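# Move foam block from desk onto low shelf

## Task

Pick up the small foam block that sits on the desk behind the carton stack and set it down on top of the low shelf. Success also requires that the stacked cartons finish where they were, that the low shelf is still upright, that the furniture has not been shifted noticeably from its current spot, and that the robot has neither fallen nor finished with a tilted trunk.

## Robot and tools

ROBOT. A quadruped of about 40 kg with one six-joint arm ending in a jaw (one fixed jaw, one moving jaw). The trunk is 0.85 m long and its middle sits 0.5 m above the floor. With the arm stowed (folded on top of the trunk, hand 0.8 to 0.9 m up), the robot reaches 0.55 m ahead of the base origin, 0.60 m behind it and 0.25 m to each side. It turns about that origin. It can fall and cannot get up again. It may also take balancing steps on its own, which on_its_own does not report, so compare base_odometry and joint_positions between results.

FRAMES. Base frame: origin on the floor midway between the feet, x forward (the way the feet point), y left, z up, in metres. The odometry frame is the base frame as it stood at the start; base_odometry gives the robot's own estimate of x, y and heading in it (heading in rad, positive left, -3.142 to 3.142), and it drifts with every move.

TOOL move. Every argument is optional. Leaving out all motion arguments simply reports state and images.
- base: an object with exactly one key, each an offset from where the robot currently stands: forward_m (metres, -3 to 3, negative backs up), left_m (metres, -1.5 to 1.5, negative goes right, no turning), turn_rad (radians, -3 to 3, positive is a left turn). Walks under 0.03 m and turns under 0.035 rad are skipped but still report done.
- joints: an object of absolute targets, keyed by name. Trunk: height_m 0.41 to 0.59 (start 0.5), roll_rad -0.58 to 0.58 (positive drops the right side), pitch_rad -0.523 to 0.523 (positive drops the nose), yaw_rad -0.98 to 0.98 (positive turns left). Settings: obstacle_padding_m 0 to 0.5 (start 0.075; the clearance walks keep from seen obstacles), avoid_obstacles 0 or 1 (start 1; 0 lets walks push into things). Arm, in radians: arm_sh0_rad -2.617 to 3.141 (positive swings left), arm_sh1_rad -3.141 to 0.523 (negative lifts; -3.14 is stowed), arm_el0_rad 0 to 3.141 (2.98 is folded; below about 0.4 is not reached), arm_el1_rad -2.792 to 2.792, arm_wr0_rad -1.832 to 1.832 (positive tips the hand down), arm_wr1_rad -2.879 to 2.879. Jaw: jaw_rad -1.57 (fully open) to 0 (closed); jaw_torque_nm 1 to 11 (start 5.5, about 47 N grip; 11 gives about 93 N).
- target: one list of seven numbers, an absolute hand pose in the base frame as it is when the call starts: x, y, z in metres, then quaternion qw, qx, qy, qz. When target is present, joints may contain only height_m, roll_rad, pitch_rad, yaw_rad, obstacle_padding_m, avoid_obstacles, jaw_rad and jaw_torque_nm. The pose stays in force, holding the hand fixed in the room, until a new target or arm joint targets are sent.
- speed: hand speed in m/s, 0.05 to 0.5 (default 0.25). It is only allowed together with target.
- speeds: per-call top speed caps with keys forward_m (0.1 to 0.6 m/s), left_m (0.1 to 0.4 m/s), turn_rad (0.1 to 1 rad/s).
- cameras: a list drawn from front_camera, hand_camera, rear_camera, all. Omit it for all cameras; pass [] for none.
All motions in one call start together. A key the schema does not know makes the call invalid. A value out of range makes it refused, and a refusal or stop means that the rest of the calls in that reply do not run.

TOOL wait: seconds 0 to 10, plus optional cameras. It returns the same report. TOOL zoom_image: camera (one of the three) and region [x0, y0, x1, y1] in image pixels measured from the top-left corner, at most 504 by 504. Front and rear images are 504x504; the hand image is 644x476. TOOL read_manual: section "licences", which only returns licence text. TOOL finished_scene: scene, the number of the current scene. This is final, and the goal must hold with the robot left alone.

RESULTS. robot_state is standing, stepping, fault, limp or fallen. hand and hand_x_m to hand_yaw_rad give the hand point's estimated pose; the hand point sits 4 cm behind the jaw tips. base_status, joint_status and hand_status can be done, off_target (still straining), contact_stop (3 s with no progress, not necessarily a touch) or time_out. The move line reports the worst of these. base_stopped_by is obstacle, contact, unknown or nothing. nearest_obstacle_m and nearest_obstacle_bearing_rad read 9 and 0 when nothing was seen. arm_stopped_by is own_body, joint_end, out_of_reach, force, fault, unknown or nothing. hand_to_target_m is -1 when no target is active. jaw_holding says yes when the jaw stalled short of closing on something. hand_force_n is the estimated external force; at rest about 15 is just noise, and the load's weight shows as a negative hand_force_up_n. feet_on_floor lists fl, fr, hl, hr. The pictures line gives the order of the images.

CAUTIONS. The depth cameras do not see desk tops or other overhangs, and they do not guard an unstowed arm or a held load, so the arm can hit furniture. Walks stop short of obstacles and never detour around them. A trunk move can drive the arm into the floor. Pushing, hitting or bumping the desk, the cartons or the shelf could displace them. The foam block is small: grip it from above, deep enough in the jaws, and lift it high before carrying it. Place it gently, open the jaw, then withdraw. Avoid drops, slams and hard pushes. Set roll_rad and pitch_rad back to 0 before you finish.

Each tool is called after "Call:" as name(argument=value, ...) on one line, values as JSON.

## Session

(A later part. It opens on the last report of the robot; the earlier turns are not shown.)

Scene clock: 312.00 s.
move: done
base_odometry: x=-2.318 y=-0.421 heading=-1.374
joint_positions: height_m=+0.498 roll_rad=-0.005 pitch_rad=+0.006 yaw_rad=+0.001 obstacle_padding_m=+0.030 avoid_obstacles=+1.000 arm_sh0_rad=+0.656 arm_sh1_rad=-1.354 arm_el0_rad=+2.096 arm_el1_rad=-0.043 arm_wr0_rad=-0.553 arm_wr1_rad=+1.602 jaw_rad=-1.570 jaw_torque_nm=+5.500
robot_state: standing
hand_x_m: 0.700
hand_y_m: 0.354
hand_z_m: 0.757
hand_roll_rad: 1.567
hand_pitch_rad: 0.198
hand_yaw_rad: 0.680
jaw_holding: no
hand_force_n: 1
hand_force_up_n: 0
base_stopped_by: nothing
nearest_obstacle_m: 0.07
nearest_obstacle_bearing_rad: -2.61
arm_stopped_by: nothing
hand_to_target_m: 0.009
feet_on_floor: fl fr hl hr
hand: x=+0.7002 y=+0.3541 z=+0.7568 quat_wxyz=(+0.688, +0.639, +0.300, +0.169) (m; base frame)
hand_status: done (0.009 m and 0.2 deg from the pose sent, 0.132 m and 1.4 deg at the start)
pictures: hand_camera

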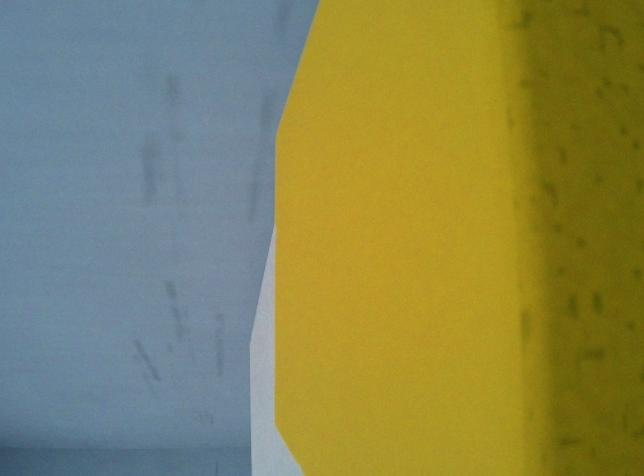

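Call:
move(target=[0.716, 0.367, 0.754, 0.6869, 0.6398, 0.3012, 0.1681], speed=0.05, cameras=["hand_camera"])

Call:
move(joints={"jaw_rad": -0.5, "jaw_torque_nm": 4}, cameras=["hand_camera"])

Scene clock: 316.10 s.
move: done
base_odometry: x=-2.318 y=-0.421 heading=-1.374
joint_positions: height_m=+0.498 roll_rad=-0.005 pitch_rad=+0.006 yaw_rad=+0.001 obstacle_padding_m=+0.030 avoid_obstacles=+1.000 arm_sh0_rad=+0.657 arm_sh1_rad=-1.312 arm_el0_rad=+2.048 arm_el1_rad=-0.043 arm_wr0_rad=-0.547 arm_wr1_rad=+1.602 jaw_rad=-1.570 jaw_torque_nm=+5.500
robot_state: standing
hand_x_m: 0.710
hand_y_m: 0.363
hand_z_m: 0.755
hand_roll_rad: 1.567
hand_pitch_rad: 0.198
hand_yaw_rad: 0.680
jaw_holding: no
hand_force_n: 1
hand_force_up_n: 0
base_stopped_by: nothing
nearest_obstacle_m: 0.07
nearest_obstacle_bearing_rad: -2.61
arm_stopped_by: nothing
hand_to_target_m: 0.007
feet_on_floor: fl fr hl hr
hand: x=+0.7105 y=+0.3625 z=+0.7554 quat_wxyz=(+0.688, +0.639, +0.300, +0.169) (m; base frame)
hand_status: done (0.007 m and 0.3 deg from the pose sent, 0.021 m and 0.2 deg at the start)
pictures: hand_camera

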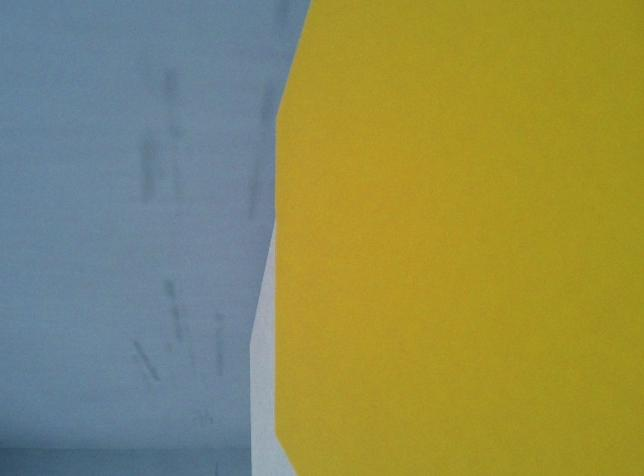

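Scene clock: 320.07 s.
move: contact_stop
base_odometry: x=-2.318 y=-0.421 heading=-1.374
joint_positions: height_m=+0.498 roll_rad=-0.005 pitch_rad=+0.006 yaw_rad=+0.002 obstacle_padding_m=+0.030 avoid_obstacles=+1.000 arm_sh0_rad=+0.657 arm_sh1_rad=-1.302 arm_el0_rad=+2.035 arm_el1_rad=-0.043 arm_wr0_rad=-0.544 arm_wr1_rad=+1.602 jaw_rad=-0.975 jaw_torque_nm=+4.000
joint_status: jaw_rad contact_stop (moved +0.595 of +1.070); the others done
robot_state: standing
hand_x_m: 0.712
hand_y_m: 0.364
hand_z_m: 0.756
hand_roll_rad: 1.567
hand_pitch_rad: 0.198
hand_yaw_rad: 0.680
jaw_holding: yes
hand_force_n: 1
hand_force_up_n: 0
base_stopped_by: nothing
nearest_obstacle_m: 0.07
nearest_obstacle_bearing_rad: -2.61
arm_stopped_by: nothing
hand_to_target_m: 0.005
feet_on_floor: fl fr hl hr
hand: x=+0.7122 y=+0.3640 z=+0.7556 quat_wxyz=(+0.688, +0.639, +0.300, +0.169) (m; base frame)
pictures: hand_camera

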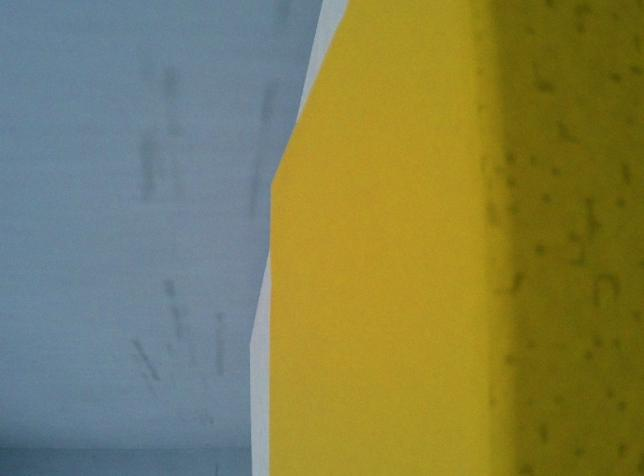

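Call:
move(target=[0.712, 0.363, 0.79, 0.6869, 0.6398, 0.3012, 0.1681], speed=0.05, joints={"jaw_torque_nm": 5.5}, cameras=["hand_camera"])

Scene clock: 326.30 s.
move: done
base_odometry: x=-2.318 y=-0.422 heading=-1.374
joint_positions: height_m=+0.498 roll_rad=-0.005 pitch_rad=+0.006 yaw_rad=+0.001 obstacle_padding_m=+0.030 avoid_obstacles=+1.000 arm_sh0_rad=+0.657 arm_sh1_rad=-1.355 arm_el0_rad=+2.010 arm_el1_rad=-0.044 arm_wr0_rad=-0.467 arm_wr1_rad=+1.605 jaw_rad=-0.962 jaw_torque_nm=+5.500
joint_status: all done
robot_state: standing
hand_x_m: 0.712
hand_y_m: 0.362
hand_z_m: 0.788
hand_roll_rad: 1.568
hand_pitch_rad: 0.197
hand_yaw_rad: 0.677
jaw_holding: yes
hand_force_n: 2
hand_force_up_n: -1
base_stopped_by: nothing
nearest_obstacle_m: 0.07
nearest_obstacle_bearing_rad: -2.61
arm_stopped_by: nothing
hand_to_target_m: 0.002
feet_on_floor: fl fr hl hr
hand: x=+0.7117 y=+0.3624 z=+0.7882 quat_wxyz=(+0.688, +0.640, +0.299, +0.168) (m; base frame)
hand_status: done (0.002 m and 0.3 deg from the pose sent, 0.034 m and 0.3 deg at the start)
pictures: hand_camera

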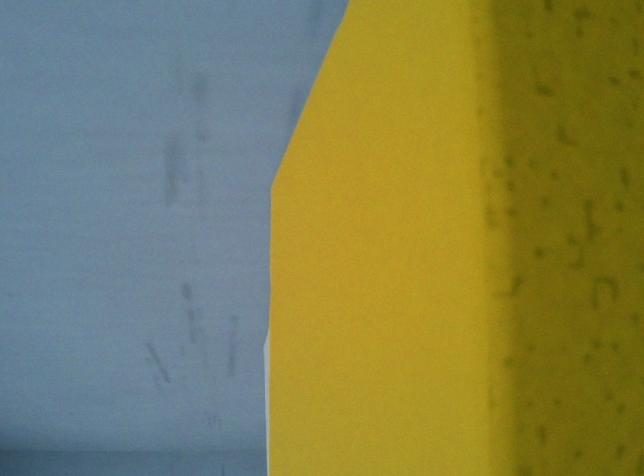

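Call:
move(target=[0.69, 0.345, 0.95, 0.6869, 0.6398, 0.3012, 0.1681], speed=0.1, cameras=["hand_camera"])

Call:
move(joints={"arm_sh0_rad": 0.65, "arm_sh1_rad": -2.6, "arm_el0_rad": 2.55, "arm_el1_rad": 0.0, "arm_wr0_rad": 0.1, "arm_wr1_rad": 1.57}, cameras=["hand_camera"])

Scene clock: 339.67 s.
move: done
base_odometry: x=-2.318 y=-0.422 heading=-1.374
joint_positions: height_m=+0.498 roll_rad=-0.004 pitch_rad=+0.006 yaw_rad=+0.002 obstacle_padding_m=+0.030 avoid_obstacles=+1.000 arm_sh0_rad=+0.658 arm_sh1_rad=-1.594 arm_el0_rad=+1.858 arm_el1_rad=-0.107 arm_wr0_rad=-0.082 arm_wr1_rad=+1.674 jaw_rad=-0.962 jaw_torque_nm=+5.500
robot_state: standing
hand_x_m: 0.691
hand_y_m: 0.344
hand_z_m: 0.950
hand_roll_rad: 1.567
hand_pitch_rad: 0.191
hand_yaw_rad: 0.666
jaw_holding: yes
hand_force_n: 3
hand_force_up_n: -1
base_stopped_by: nothing
nearest_obstacle_m: 0.07
nearest_obstacle_bearing_rad: -2.61
arm_stopped_by: nothing
hand_to_target_m: 0.002
feet_on_floor: fl fr hl hr
hand: x=+0.6907 y=+0.3436 z=+0.9504 quat_wxyz=(+0.688, +0.642, +0.293, +0.167) (m; base frame)
hand_status: done (0.002 m and 0.9 deg from the pose sent, 0.164 m and 0.3 deg at the start)
pictures: hand_camera

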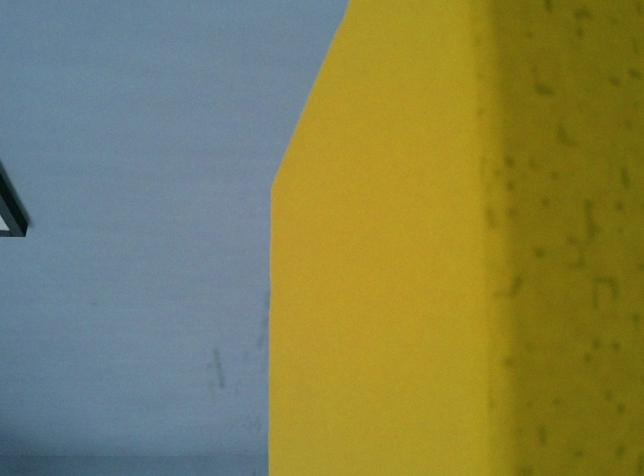

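Scene clock: 341.53 s.
move: done
base_odometry: x=-2.316 y=-0.423 heading=-1.374
joint_positions: height_m=+0.499 roll_rad=-0.004 pitch_rad=+0.007 yaw_rad=+0.003 obstacle_padding_m=+0.030 avoid_obstacles=+1.000 arm_sh0_rad=+0.658 arm_sh1_rad=-2.589 arm_el0_rad=+2.544 arm_el1_rad=-0.005 arm_wr0_rad=+0.098 arm_wr1_rad=+1.578 jaw_rad=-0.962 jaw_torque_nm=+5.500
joint_status: all done
robot_state: standing
hand_x_m: 0.495
hand_y_m: 0.190
hand_z_m: 0.942
hand_roll_rad: 1.573
hand_pitch_rad: 0.062
hand_yaw_rad: 0.659
jaw_holding: yes
hand_force_n: 6
hand_force_up_n: 1
base_stopped_by: nothing
nearest_obstacle_m: 0.07
nearest_obstacle_bearing_rad: -2.61
arm_stopped_by: nothing
hand_to_target_m: -1.000
feet_on_floor: fl fr hl hr
hand: x=+0.4945 y=+0.1900 z=+0.9420 quat_wxyz=(+0.675, +0.662, +0.250, +0.208) (m; base frame)
pictures: hand_camera

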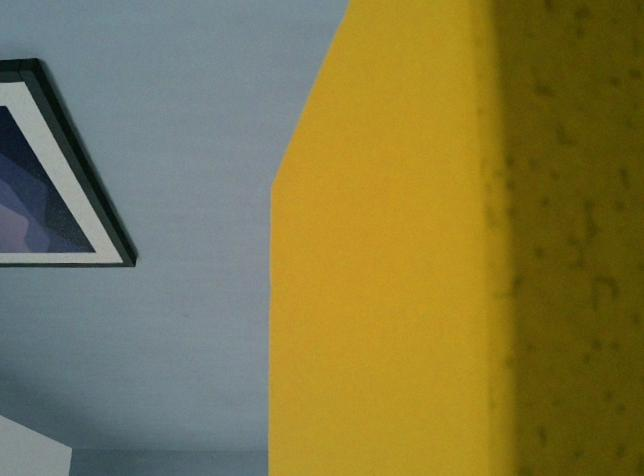

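Call:
move(base={"turn_rad": -0.7}, speeds={"turn_rad": 0.4}, cameras=["front_camera", "hand_camera"])

Call:
move(base={"forward_m": -0.6}, speeds={"forward_m": 0.3}, cameras=["hand_camera", "rear_camera"])

Scene clock: 347.30 s.
move: done
base_odometry: x=-2.316 y=-0.425 heading=-2.079
base_status: done
joint_positions: height_m=+0.498 roll_rad=-0.009 pitch_rad=+0.005 yaw_rad=+0.011 obstacle_padding_m=+0.030 avoid_obstacles=+1.000 arm_sh0_rad=+0.650 arm_sh1_rad=-2.599 arm_el0_rad=+2.551 arm_el1_rad=-0.004 arm_wr0_rad=+0.102 arm_wr1_rad=+1.576 jaw_rad=-0.962 jaw_torque_nm=+5.500
robot_state: standing
hand_x_m: 0.492
hand_y_m: 0.193
hand_z_m: 0.940
hand_roll_rad: 1.567
hand_pitch_rad: 0.064
hand_yaw_rad: 0.659
jaw_holding: yes
hand_force_n: 4
hand_force_up_n: 0
base_stopped_by: nothing
nearest_obstacle_m: 0.09
nearest_obstacle_bearing_rad: 1.82
arm_stopped_by: nothing
hand_to_target_m: -1.000
feet_on_floor: fl fr hl hr
hand: x=+0.4920 y=+0.1933 z=+0.9403 quat_wxyz=(+0.678, +0.660, +0.250, +0.208) (m; base frame)
pictures: front_camera, hand_camera

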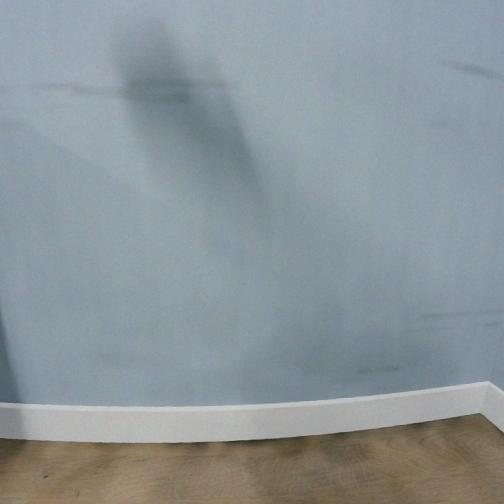

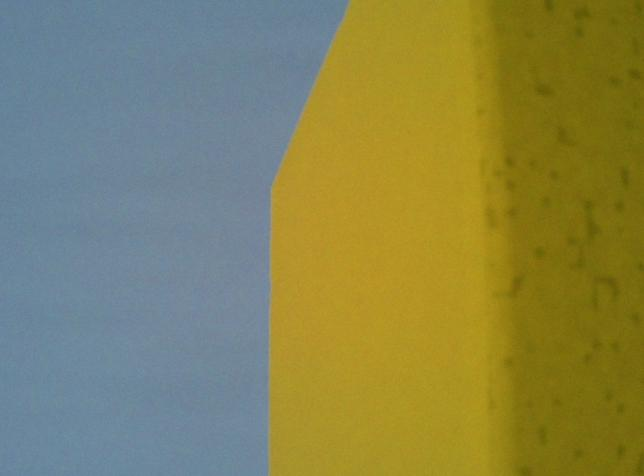

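Scene clock: 350.70 s.
move: done
base_odometry: x=-2.023 y=+0.098 heading=-2.080
base_status: done
joint_positions: height_m=+0.499 roll_rad=-0.018 pitch_rad=+0.009 yaw_rad=+0.005 obstacle_padding_m=+0.030 avoid_obstacles=+1.000 arm_sh0_rad=+0.651 arm_sh1_rad=-2.602 arm_el0_rad=+2.553 arm_el1_rad=-0.003 arm_wr0_rad=+0.102 arm_wr1_rad=+1.576 jaw_rad=-0.962 jaw_torque_nm=+5.500
robot_state: standing
hand_x_m: 0.496
hand_y_m: 0.190
hand_z_m: 0.937
hand_roll_rad: 1.561
hand_pitch_rad: 0.072
hand_yaw_rad: 0.653
jaw_holding: yes
hand_force_n: 1
hand_force_up_n: 0
base_stopped_by: nothing
nearest_obstacle_m: 0.08
nearest_obstacle_bearing_rad: 0.94
arm_stopped_by: nothing
hand_to_target_m: -1.000
feet_on_floor: fl fr hl hr
hand: x=+0.4961 y=+0.1905 z=+0.9367 quat_wxyz=(+0.681, +0.658, +0.250, +0.204) (m; base frame)
pictures: hand_camera, rear_camera

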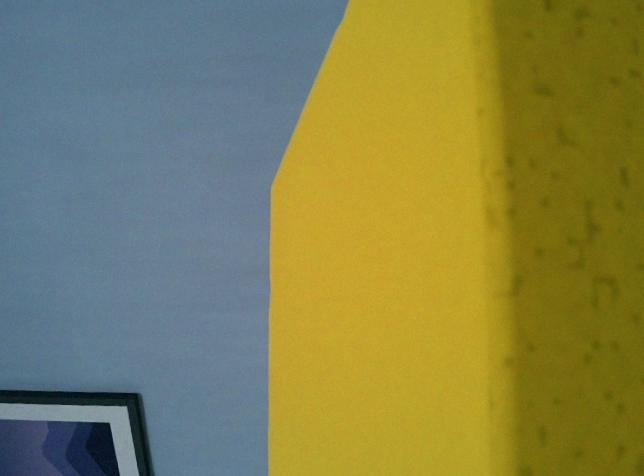

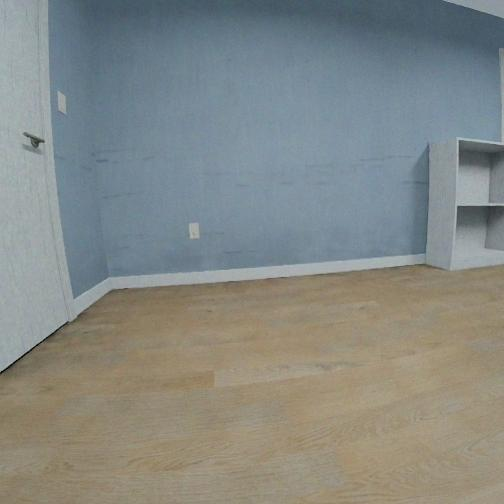

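Call:
move(joints={"arm_sh0_rad": 0.0}, cameras=[])

Call:
move(base={"forward_m": -0.85}, speeds={"forward_m": 0.35}, cameras=["front_camera"])

Call:
move(base={"turn_rad": 1.57}, speeds={"turn_rad": 0.5}, cameras=["front_camera", "hand_camera"])

Scene clock: 355.60 s.
move: done
base_odometry: x=-2.023 y=+0.098 heading=-2.080
joint_positions: height_m=+0.499 roll_rad=-0.011 pitch_rad=+0.007 yaw_rad=+0.004 obstacle_padding_m=+0.030 avoid_obstacles=+1.000 arm_sh0_rad=+0.013 arm_sh1_rad=-2.602 arm_el0_rad=+2.553 arm_el1_rad=-0.003 arm_wr0_rad=+0.102 arm_wr1_rad=+1.576 jaw_rad=-0.962 jaw_torque_nm=+5.500
joint_status: all done
robot_state: standing
hand_x_m: 0.558
hand_y_m: 0.009
hand_z_m: 0.940
hand_roll_rad: 1.560
hand_pitch_rad: 0.061
hand_yaw_rad: 0.015
jaw_holding: yes
hand_force_n: 1
hand_force_up_n: 0
base_stopped_by: nothing
nearest_obstacle_m: 0.08
nearest_obstacle_bearing_rad: 0.94
arm_stopped_by: nothing
hand_to_target_m: -1.000
feet_on_floor: fl fr hl hr
hand: x=+0.5584 y=+0.0087 z=+0.9404 quat_wxyz=(+0.711, +0.703, +0.027, -0.016) (m; base frame)
pictures: none

Scene clock: 359.80 s.
move: done
base_odometry: x=-1.607 y=+0.840 heading=-2.081
base_status: done
joint_positions: height_m=+0.499 roll_rad=-0.016 pitch_rad=-0.013 yaw_rad=+0.005 obstacle_padding_m=+0.030 avoid_obstacles=+1.000 arm_sh0_rad=+0.003 arm_sh1_rad=-2.597 arm_el0_rad=+2.549 arm_el1_rad=-0.003 arm_wr0_rad=+0.102 arm_wr1_rad=+1.576 jaw_rad=-0.962 jaw_torque_nm=+5.500
robot_state: standing
hand_x_m: 0.556
hand_y_m: 0.007
hand_z_m: 0.954
hand_roll_rad: 1.555
hand_pitch_rad: 0.041
hand_yaw_rad: 0.005
jaw_holding: yes
hand_force_n: 5
hand_force_up_n: 1
base_stopped_by: nothing
nearest_obstacle_m: 0.52
nearest_obstacle_bearing_rad: 0.35
arm_stopped_by: nothing
hand_to_target_m: -1.000
feet_on_floor: fl fr hl hr
hand: x=+0.5561 y=+0.0068 z=+0.9538 quat_wxyz=(+0.713, +0.701, +0.016, -0.013) (m; base frame)
pictures: front_camera

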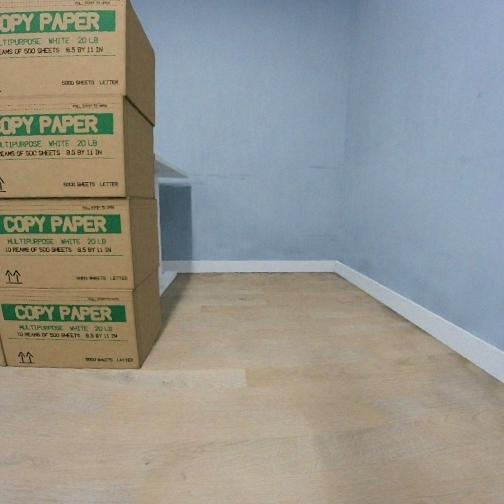

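Scene clock: 364.60 s.
move: done
base_odometry: x=-1.606 y=+0.839 heading=-0.510
base_status: done
joint_positions: height_m=+0.498 roll_rad=-0.010 pitch_rad=+0.009 yaw_rad=-0.001 obstacle_padding_m=+0.030 avoid_obstacles=+1.000 arm_sh0_rad=+0.004 arm_sh1_rad=-2.599 arm_el0_rad=+2.550 arm_el1_rad=-0.003 arm_wr0_rad=+0.101 arm_wr1_rad=+1.576 jaw_rad=-0.962 jaw_torque_nm=+5.500
robot_state: standing
hand_x_m: 0.556
hand_y_m: 0.003
hand_z_m: 0.940
hand_roll_rad: 1.561
hand_pitch_rad: 0.062
hand_yaw_rad: 0.000
jaw_holding: yes
hand_force_n: 3
hand_force_up_n: 0
base_stopped_by: nothing
nearest_obstacle_m: 0.22
nearest_obstacle_bearing_rad: -2.69
arm_stopped_by: nothing
hand_to_target_m: -1.000
feet_on_floor: fl fr hl hr
hand: x=+0.5557 y=+0.0028 z=+0.9397 quat_wxyz=(+0.710, +0.703, +0.022, -0.022) (m; base frame)
pictures: front_camera, hand_camera

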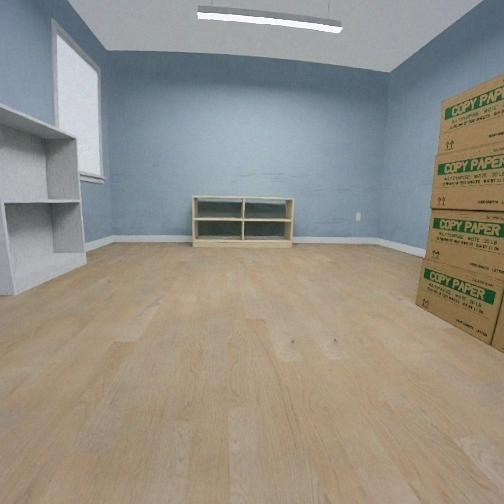

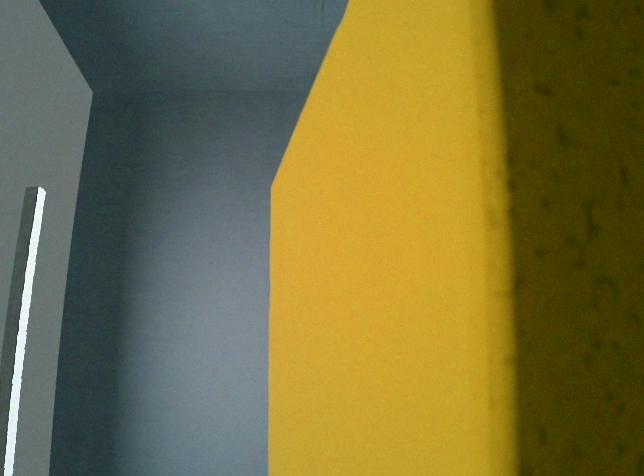

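Call:
move(base={"forward_m": 2.4}, speeds={"forward_m": 0.45}, cameras=["front_camera", "hand_camera"])

Scene clock: 376.17 s.
move: done
base_odometry: x=+0.489 y=-0.332 heading=-0.509
base_status: done
joint_positions: height_m=+0.498 roll_rad=-0.010 pitch_rad=+0.006 yaw_rad=+0.004 obstacle_padding_m=+0.030 avoid_obstacles=+1.000 arm_sh0_rad=+0.002 arm_sh1_rad=-2.597 arm_el0_rad=+2.550 arm_el1_rad=-0.003 arm_wr0_rad=+0.100 arm_wr1_rad=+1.576 jaw_rad=-0.962 jaw_torque_nm=+5.500
robot_state: standing
hand_x_m: 0.554
hand_y_m: 0.003
hand_z_m: 0.941
hand_roll_rad: 1.561
hand_pitch_rad: 0.061
hand_yaw_rad: 0.003
jaw_holding: yes
hand_force_n: 3
hand_force_up_n: 0
base_stopped_by: nothing
nearest_obstacle_m: 0.44
nearest_obstacle_bearing_rad: 0.15
arm_stopped_by: nothing
hand_to_target_m: -1.000
feet_on_floor: fl fr hl hr
hand: x=+0.5539 y=+0.0032 z=+0.9406 quat_wxyz=(+0.710, +0.703, +0.023, -0.020) (m; base frame)
pictures: front_camera, hand_camera

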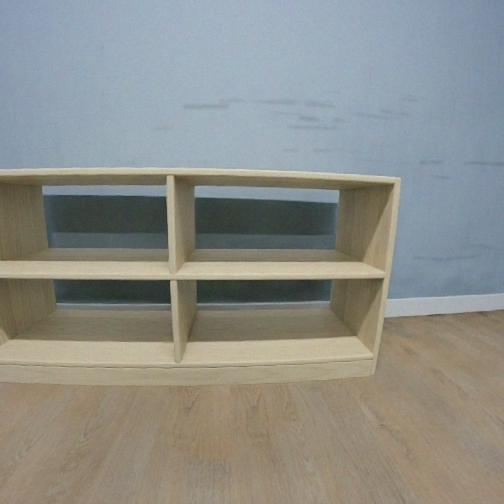

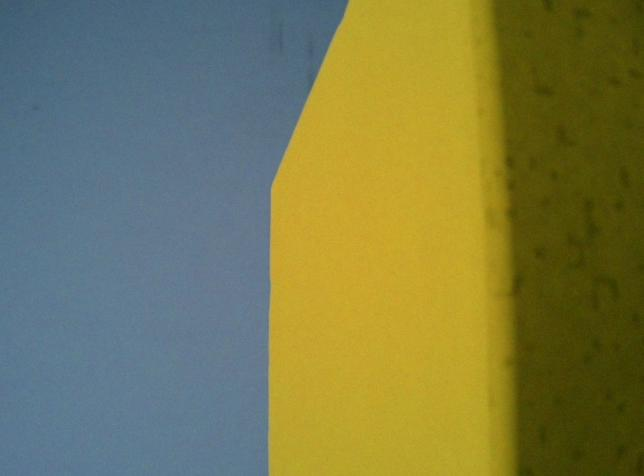

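Call:
move(base={"forward_m": 0.3}, speeds={"forward_m": 0.25}, cameras=["front_camera", "hand_camera"])

Scene clock: 385.07 s.
move: done
base_odometry: x=+0.747 y=-0.483 heading=-0.509
base_status: done
joint_positions: height_m=+0.498 roll_rad=-0.002 pitch_rad=+0.006 yaw_rad=+0.004 obstacle_padding_m=+0.030 avoid_obstacles=+1.000 arm_sh0_rad=+0.001 arm_sh1_rad=-2.597 arm_el0_rad=+2.550 arm_el1_rad=-0.003 arm_wr0_rad=+0.100 arm_wr1_rad=+1.576 jaw_rad=-0.962 jaw_torque_nm=+5.500
robot_state: standing
hand_x_m: 0.558
hand_y_m: 0.003
hand_z_m: 0.942
hand_roll_rad: 1.569
hand_pitch_rad: 0.060
hand_yaw_rad: 0.002
jaw_holding: yes
hand_force_n: 4
hand_force_up_n: 1
base_stopped_by: nothing
nearest_obstacle_m: 0.16
nearest_obstacle_bearing_rad: 0.15
arm_stopped_by: nothing
hand_to_target_m: -1.000
feet_on_floor: fl fr hl hr
hand: x=+0.5579 y=+0.0032 z=+0.9415 quat_wxyz=(+0.708, +0.706, +0.022, -0.020) (m; base frame)
pictures: front_camera, hand_camera

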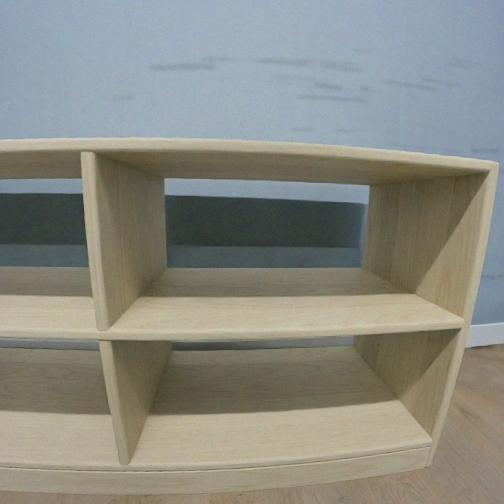

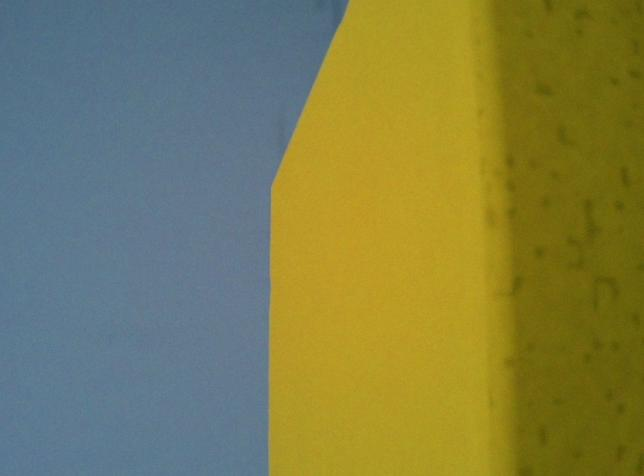

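Call:
move(target=[0.83, 0.08, 0.80, 0.7036, 0.7036, 0.0706, -0.0706], speed=0.15, cameras=["front_camera", "hand_camera"])

Scene clock: 396.43 s.
move: done
base_odometry: x=+0.745 y=-0.481 heading=-0.509
joint_positions: height_m=+0.498 roll_rad=-0.001 pitch_rad=+0.005 yaw_rad=+0.000 obstacle_padding_m=+0.030 avoid_obstacles=+1.000 arm_sh0_rad=+0.193 arm_sh1_rad=-1.392 arm_el0_rad=+2.021 arm_el1_rad=+0.429 arm_wr0_rad=-0.461 arm_wr1_rad=+1.228 jaw_rad=-0.962 jaw_torque_nm=+5.500
robot_state: standing
hand_x_m: 0.824
hand_y_m: 0.077
hand_z_m: 0.800
hand_roll_rad: 1.577
hand_pitch_rad: 0.206
hand_yaw_rad: 0.003
jaw_holding: yes
hand_force_n: 2
hand_force_up_n: -1
base_stopped_by: nothing
nearest_obstacle_m: 0.16
nearest_obstacle_bearing_rad: 0.15
arm_stopped_by: nothing
hand_to_target_m: 0.009
feet_on_floor: fl fr hl hr
hand: x=+0.8237 y=+0.0768 z=+0.7999 quat_wxyz=(+0.701, +0.705, +0.074, -0.072) (m; base frame)
hand_status: done (0.009 m and 0.5 deg from the pose sent, 0.316 m and 8.0 deg at the start)
pictures: front_camera, hand_camera

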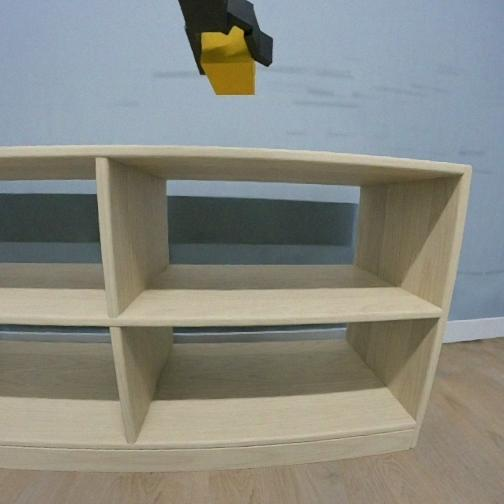

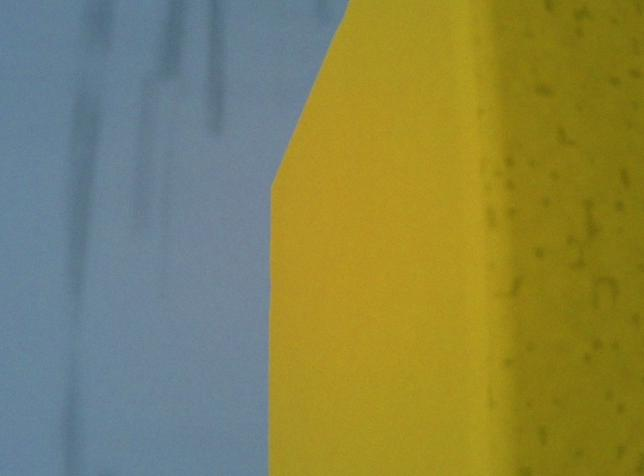

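Call:
move(target=[0.835, 0.08, 0.705, 0.7036, 0.7036, 0.0706, -0.0706], speed=0.1, cameras=["front_camera", "hand_camera"])

Scene clock: 401.53 s.
move: done
base_odometry: x=+0.745 y=-0.481 heading=-0.509
joint_positions: height_m=+0.498 roll_rad=-0.001 pitch_rad=+0.005 yaw_rad=+0.000 obstacle_padding_m=+0.030 avoid_obstacles=+1.000 arm_sh0_rad=+0.198 arm_sh1_rad=-1.200 arm_el0_rad=+2.046 arm_el1_rad=+0.321 arm_wr0_rad=-0.665 arm_wr1_rad=+1.355 jaw_rad=-0.962 jaw_torque_nm=+5.500
robot_state: standing
hand_x_m: 0.834
hand_y_m: 0.080
hand_z_m: 0.706
hand_roll_rad: 1.568
hand_pitch_rad: 0.209
hand_yaw_rad: -0.002
jaw_holding: yes
hand_force_n: 2
hand_force_up_n: -1
base_stopped_by: nothing
nearest_obstacle_m: 0.16
nearest_obstacle_bearing_rad: 0.15
arm_stopped_by: nothing
hand_to_target_m: 0.001
feet_on_floor: fl fr hl hr
hand: x=+0.8338 y=+0.0801 z=+0.7057 quat_wxyz=(+0.704, +0.702, +0.073, -0.074) (m; base frame)
hand_status: done (0.001 m and 0.5 deg from the pose sent, 0.096 m and 0.5 deg at the start)
pictures: front_camera, hand_camera

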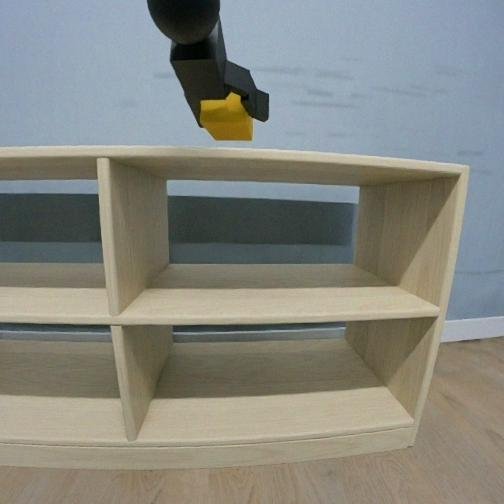

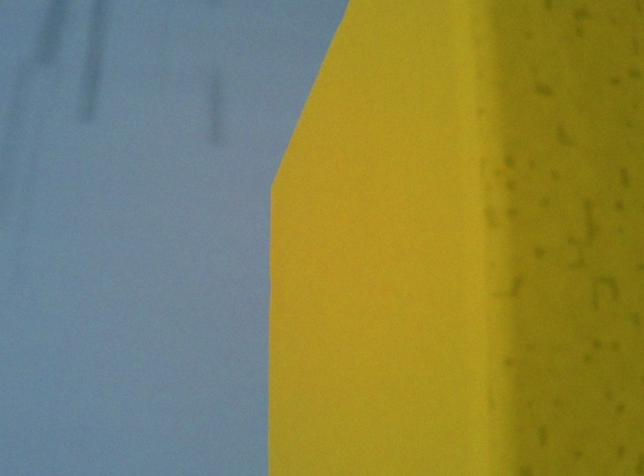

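Call:
move(target=[0.835, 0.08, 0.66, 0.7036, 0.7036, 0.0706, -0.0706], speed=0.05, cameras=["front_camera"])

Call:
move(target=[0.835, 0.08, 0.647, 0.7036, 0.7036, 0.0706, -0.0706], speed=0.05, cameras=["front_camera", "hand_camera"])

Scene clock: 409.90 s.
move: done
base_odometry: x=+0.745 y=-0.482 heading=-0.509
joint_positions: height_m=+0.498 roll_rad=-0.001 pitch_rad=+0.004 yaw_rad=+0.000 obstacle_padding_m=+0.030 avoid_obstacles=+1.000 arm_sh0_rad=+0.198 arm_sh1_rad=-1.104 arm_el0_rad=+2.051 arm_el1_rad=+0.285 arm_wr0_rad=-0.761 arm_wr1_rad=+1.402 jaw_rad=-0.962 jaw_torque_nm=+5.500
robot_state: standing
hand_x_m: 0.834
hand_y_m: 0.080
hand_z_m: 0.662
hand_roll_rad: 1.567
hand_pitch_rad: 0.208
hand_yaw_rad: -0.002
jaw_holding: yes
hand_force_n: 3
hand_force_up_n: -2
base_stopped_by: nothing
nearest_obstacle_m: 0.16
nearest_obstacle_bearing_rad: 0.15
arm_stopped_by: nothing
hand_to_target_m: 0.002
feet_on_floor: fl fr hl hr
hand: x=+0.8345 y=+0.0804 z=+0.6618 quat_wxyz=(+0.704, +0.702, +0.073, -0.074) (m; base frame)
hand_status: done (0.002 m and 0.5 deg from the pose sent, 0.046 m and 0.5 deg at the start)
pictures: front_camera

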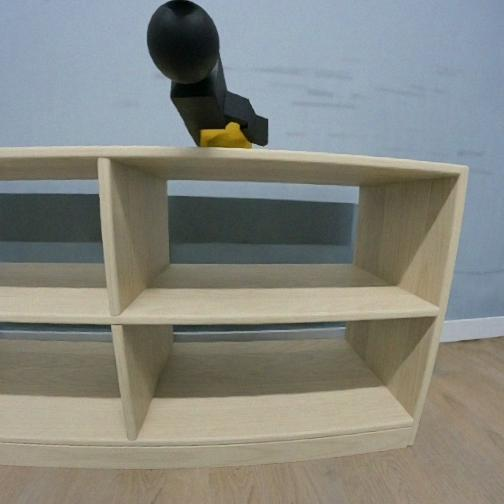

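Scene clock: 410.40 s.
move: done
base_odometry: x=+0.745 y=-0.482 heading=-0.509
joint_positions: height_m=+0.498 roll_rad=-0.001 pitch_rad=+0.004 yaw_rad=+0.000 obstacle_padding_m=+0.030 avoid_obstacles=+1.000 arm_sh0_rad=+0.198 arm_sh1_rad=-1.075 arm_el0_rad=+2.053 arm_el1_rad=+0.276 arm_wr0_rad=-0.789 arm_wr1_rad=+1.413 jaw_rad=-0.962 jaw_torque_nm=+5.500
robot_state: standing
hand_x_m: 0.833
hand_y_m: 0.080
hand_z_m: 0.648
hand_roll_rad: 1.567
hand_pitch_rad: 0.209
hand_yaw_rad: -0.001
jaw_holding: yes
hand_force_n: 3
hand_force_up_n: -1
base_stopped_by: nothing
nearest_obstacle_m: 0.16
nearest_obstacle_bearing_rad: 0.15
arm_stopped_by: nothing
hand_to_target_m: 0.002
feet_on_floor: fl fr hl hr
hand: x=+0.8334 y=+0.0801 z=+0.6484 quat_wxyz=(+0.705, +0.702, +0.073, -0.074) (m; base frame)
hand_status: done (0.002 m and 0.6 deg from the pose sent, 0.015 m and 0.5 deg at the start)
pictures: front_camera, hand_camera

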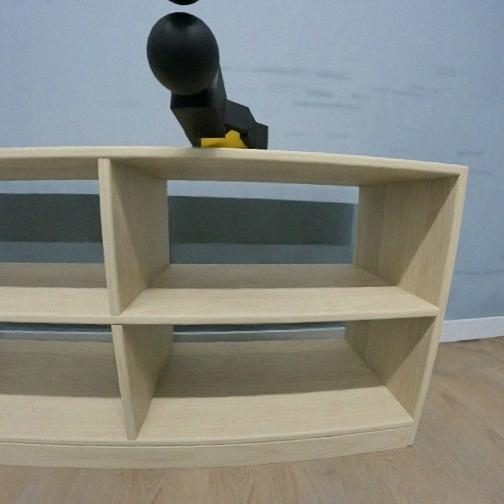

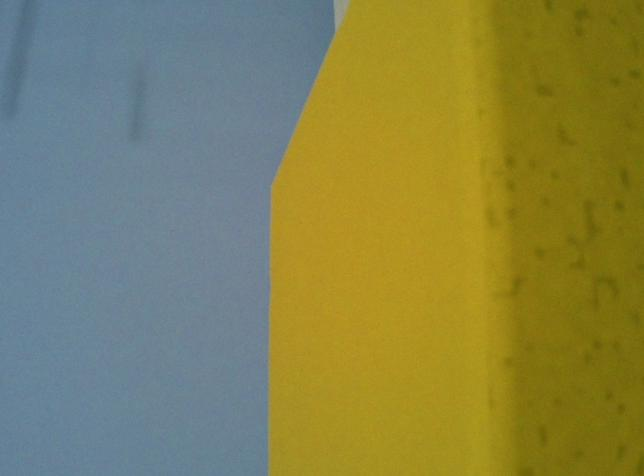

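Call:
move(target=[0.835, 0.08, 0.637, 0.7036, 0.7036, 0.0706, -0.0706], speed=0.05, cameras=["front_camera", "hand_camera"])

Call:
zoom_image(camera="front_camera", region=[140, 60, 300, 220])

Scene clock: 413.40 s.
move: done
base_odometry: x=+0.745 y=-0.482 heading=-0.509
joint_positions: height_m=+0.499 roll_rad=-0.001 pitch_rad=+0.004 yaw_rad=+0.001 obstacle_padding_m=+0.030 avoid_obstacles=+1.000 arm_sh0_rad=+0.198 arm_sh1_rad=-1.061 arm_el0_rad=+2.054 arm_el1_rad=+0.268 arm_wr0_rad=-0.823 arm_wr1_rad=+1.418 jaw_rad=-0.962 jaw_torque_nm=+5.500
robot_state: standing
hand_x_m: 0.833
hand_y_m: 0.080
hand_z_m: 0.647
hand_roll_rad: 1.563
hand_pitch_rad: 0.188
hand_yaw_rad: 0.000
jaw_holding: yes
hand_force_n: 5
hand_force_up_n: 4
base_stopped_by: nothing
nearest_obstacle_m: 0.16
nearest_obstacle_bearing_rad: 0.15
arm_stopped_by: nothing
hand_to_target_m: 0.010
feet_on_floor: fl fr hl hr
hand: x=+0.8331 y=+0.0803 z=+0.6466 quat_wxyz=(+0.707, +0.701, +0.067, -0.066) (m; base frame)
hand_status: done (0.010 m and 0.8 deg from the pose sent, 0.012 m and 0.6 deg at the start)
pictures: front_camera, hand_camera

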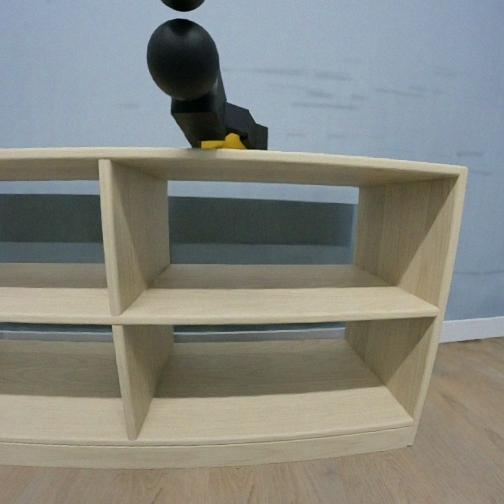

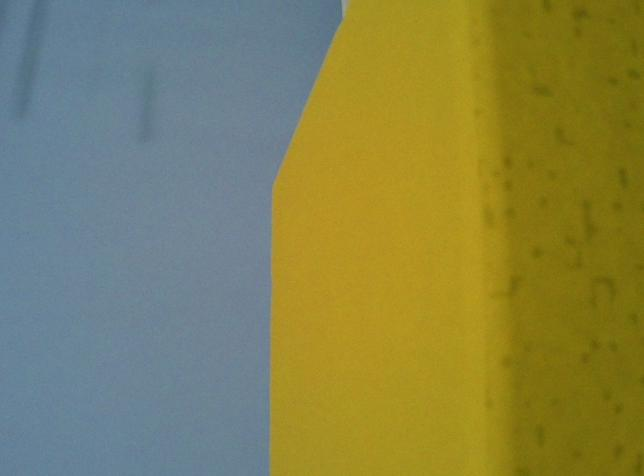

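Scaled by 3.150.

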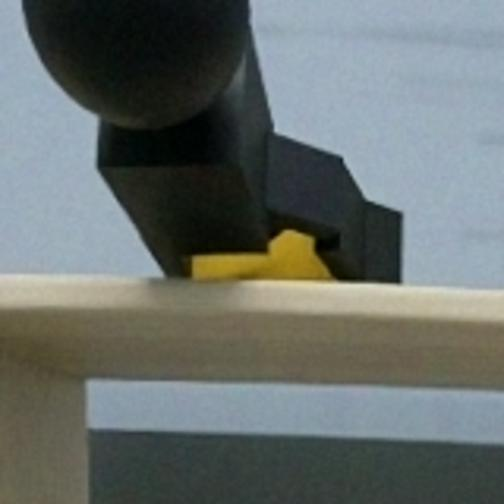

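Call:
move(target=[0.835, 0.08, 0.643, 0.7036, 0.7036, 0.0706, -0.0706], speed=0.05, cameras=[])

Call:
move(joints={"jaw_rad": -1.1}, cameras=["hand_camera"])

Call:
move(joints={"jaw_rad": -1.5}, cameras=["front_camera", "hand_camera"])

Scene clock: 417.47 s.
move: done
base_odometry: x=+0.745 y=-0.481 heading=-0.509
joint_positions: height_m=+0.499 roll_rad=-0.001 pitch_rad=+0.003 yaw_rad=+0.001 obstacle_padding_m=+0.030 avoid_obstacles=+1.000 arm_sh0_rad=+0.198 arm_sh1_rad=-1.062 arm_el0_rad=+2.056 arm_el1_rad=+0.266 arm_wr0_rad=-0.824 arm_wr1_rad=+1.419 jaw_rad=-0.962 jaw_torque_nm=+5.500
robot_state: standing
hand_x_m: 0.833
hand_y_m: 0.080
hand_z_m: 0.647
hand_roll_rad: 1.564
hand_pitch_rad: 0.189
hand_yaw_rad: 0.000
jaw_holding: yes
hand_force_n: 2
hand_force_up_n: 1
base_stopped_by: nothing
nearest_obstacle_m: 0.16
nearest_obstacle_bearing_rad: 0.15
arm_stopped_by: nothing
hand_to_target_m: 0.004
feet_on_floor: fl fr hl hr
hand: x=+0.8328 y=+0.0803 z=+0.6467 quat_wxyz=(+0.707, +0.701, +0.067, -0.066) (m; base frame)
hand_status: done (0.004 m and 0.8 deg from the pose sent, 0.004 m and 0.8 deg at the start)
pictures: none

Scene clock: 418.43 s.
move: done
base_odometry: x=+0.745 y=-0.481 heading=-0.509
joint_positions: height_m=+0.499 roll_rad=-0.001 pitch_rad=+0.004 yaw_rad=+0.001 obstacle_padding_m=+0.030 avoid_obstacles=+1.000 arm_sh0_rad=+0.197 arm_sh1_rad=-1.060 arm_el0_rad=+2.055 arm_el1_rad=+0.266 arm_wr0_rad=-0.815 arm_wr1_rad=+1.421 jaw_rad=-1.099 jaw_torque_nm=+5.500
joint_status: all done
robot_state: standing
hand_x_m: 0.833
hand_y_m: 0.081
hand_z_m: 0.644
hand_roll_rad: 1.565
hand_pitch_rad: 0.198
hand_yaw_rad: 0.001
jaw_holding: no
hand_force_n: 2
hand_force_up_n: 0
base_stopped_by: nothing
nearest_obstacle_m: 0.16
nearest_obstacle_bearing_rad: 0.15
arm_stopped_by: nothing
hand_to_target_m: 0.002
feet_on_floor: fl fr hl hr
hand: x=+0.8330 y=+0.0813 z=+0.6437 quat_wxyz=(+0.706, +0.702, +0.071, -0.069) (m; base frame)
pictures: hand_camera

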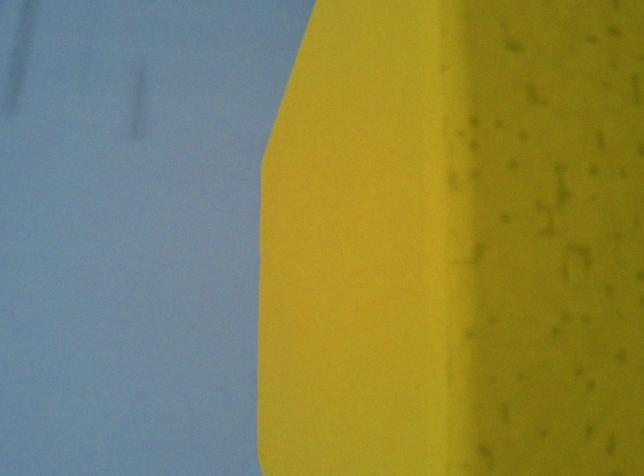

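Scene clock: 419.40 s.
move: done
base_odometry: x=+0.744 y=-0.481 heading=-0.509
joint_positions: height_m=+0.499 roll_rad=-0.001 pitch_rad=+0.004 yaw_rad=+0.001 obstacle_padding_m=+0.030 avoid_obstacles=+1.000 arm_sh0_rad=+0.196 arm_sh1_rad=-1.060 arm_el0_rad=+2.054 arm_el1_rad=+0.266 arm_wr0_rad=-0.814 arm_wr1_rad=+1.421 jaw_rad=-1.499 jaw_torque_nm=+5.500
joint_status: all done
robot_state: standing
hand_x_m: 0.833
hand_y_m: 0.080
hand_z_m: 0.643
hand_roll_rad: 1.565
hand_pitch_rad: 0.199
hand_yaw_rad: 0.000
jaw_holding: no
hand_force_n: 2
hand_force_up_n: -1
base_stopped_by: nothing
nearest_obstacle_m: 0.16
nearest_obstacle_bearing_rad: 0.15
arm_stopped_by: nothing
hand_to_target_m: 0.002
feet_on_floor: fl fr hl hr
hand: x=+0.8333 y=+0.0804 z=+0.6435 quat_wxyz=(+0.706, +0.702, +0.071, -0.070) (m; base frame)
pictures: front_camera, hand_camera

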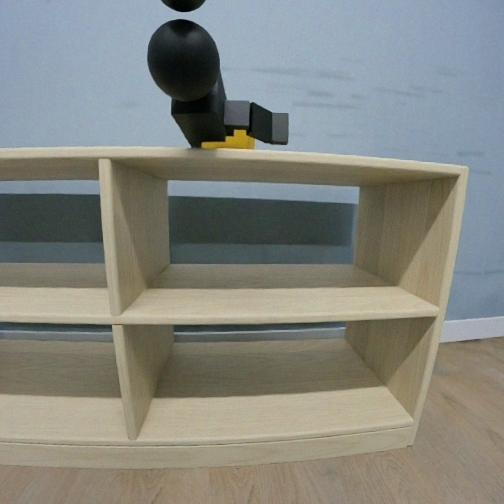

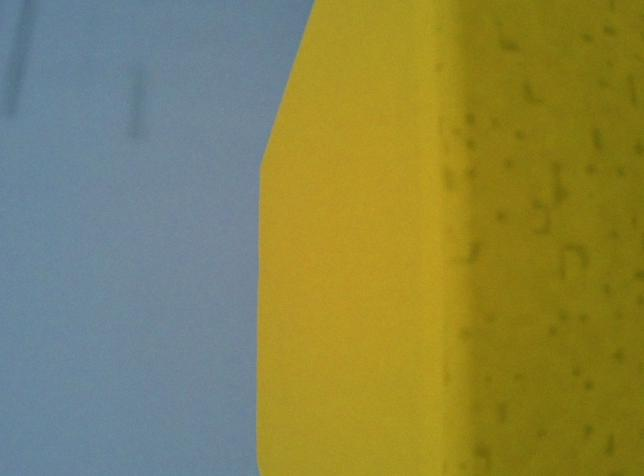

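Call:
move(target=[0.80, 0.092, 0.645, 0.7036, 0.7036, 0.0706, -0.0706], speed=0.05, cameras=["hand_camera"])

Call:
move(target=[0.68, 0.095, 0.70, 0.7036, 0.7036, 0.0706, -0.0706], speed=0.1, cameras=["hand_camera", "front_camera"])

Scene clock: 424.63 s.
move: done
base_odometry: x=+0.744 y=-0.481 heading=-0.509
joint_positions: height_m=+0.499 roll_rad=-0.001 pitch_rad=+0.004 yaw_rad=+0.001 obstacle_padding_m=+0.030 avoid_obstacles=+1.000 arm_sh0_rad=+0.238 arm_sh1_rad=-1.114 arm_el0_rad=+2.140 arm_el1_rad=+0.312 arm_wr0_rad=-0.847 arm_wr1_rad=+1.416 jaw_rad=-1.500 jaw_torque_nm=+5.500
robot_state: standing
hand_x_m: 0.807
hand_y_m: 0.092
hand_z_m: 0.642
hand_roll_rad: 1.577
hand_pitch_rad: 0.203
hand_yaw_rad: 0.001
jaw_holding: no
hand_force_n: 6
hand_force_up_n: -2
base_stopped_by: nothing
nearest_obstacle_m: 0.16
nearest_obstacle_bearing_rad: 0.15
arm_stopped_by: nothing
hand_to_target_m: 0.007
feet_on_floor: fl fr hl hr
hand: x=+0.8068 y=+0.0915 z=+0.6424 quat_wxyz=(+0.701, +0.705, +0.072, -0.072) (m; base frame)
hand_status: done (0.007 m and 0.4 deg from the pose sent, 0.035 m and 0.3 deg at the start)
pictures: hand_camera

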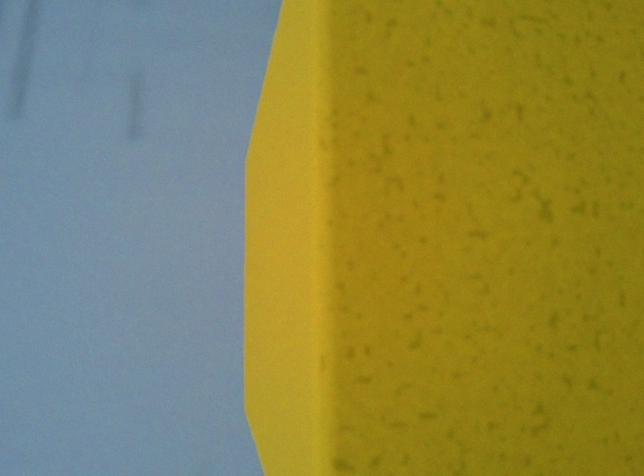

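Scene clock: 426.70 s.
move: done
base_odometry: x=+0.745 y=-0.482 heading=-0.509
joint_positions: height_m=+0.499 roll_rad=-0.001 pitch_rad=+0.004 yaw_rad=+0.002 obstacle_padding_m=+0.030 avoid_obstacles=+1.000 arm_sh0_rad=+0.357 arm_sh1_rad=-1.574 arm_el0_rad=+2.533 arm_el1_rad=+0.501 arm_wr0_rad=-0.812 arm_wr1_rad=+1.289 jaw_rad=-1.500 jaw_torque_nm=+5.500
robot_state: standing
hand_x_m: 0.688
hand_y_m: 0.094
hand_z_m: 0.696
hand_roll_rad: 1.573
hand_pitch_rad: 0.204
hand_yaw_rad: -0.005
jaw_holding: no
hand_force_n: 4
hand_force_up_n: -1
base_stopped_by: nothing
nearest_obstacle_m: 0.16
nearest_obstacle_bearing_rad: 0.15
arm_stopped_by: nothing
hand_to_target_m: 0.010
feet_on_floor: fl fr hl hr
hand: x=+0.6878 y=+0.0941 z=+0.6965 quat_wxyz=(+0.703, +0.704, +0.070, -0.074) (m; base frame)
hand_status: done (0.010 m and 0.4 deg from the pose sent, 0.139 m and 0.4 deg at the start)
pictures: front_camera, hand_camera

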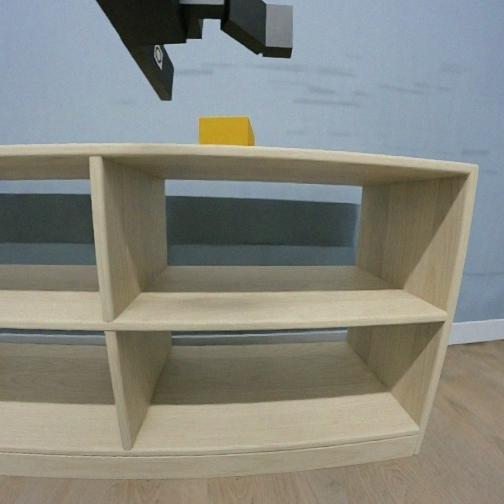

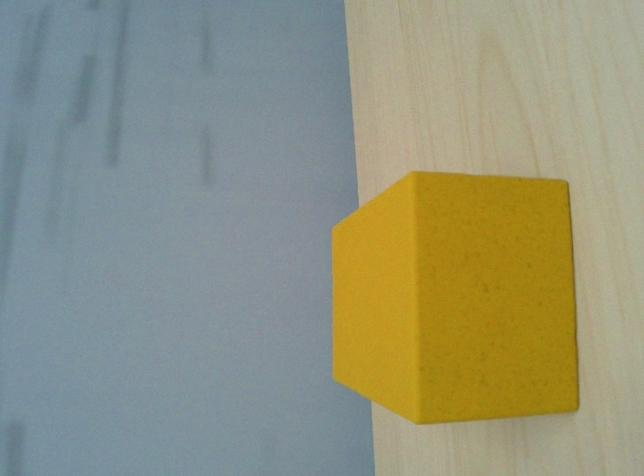

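Call:
finished_scene(scene=2)

The scene is finished: the task was done.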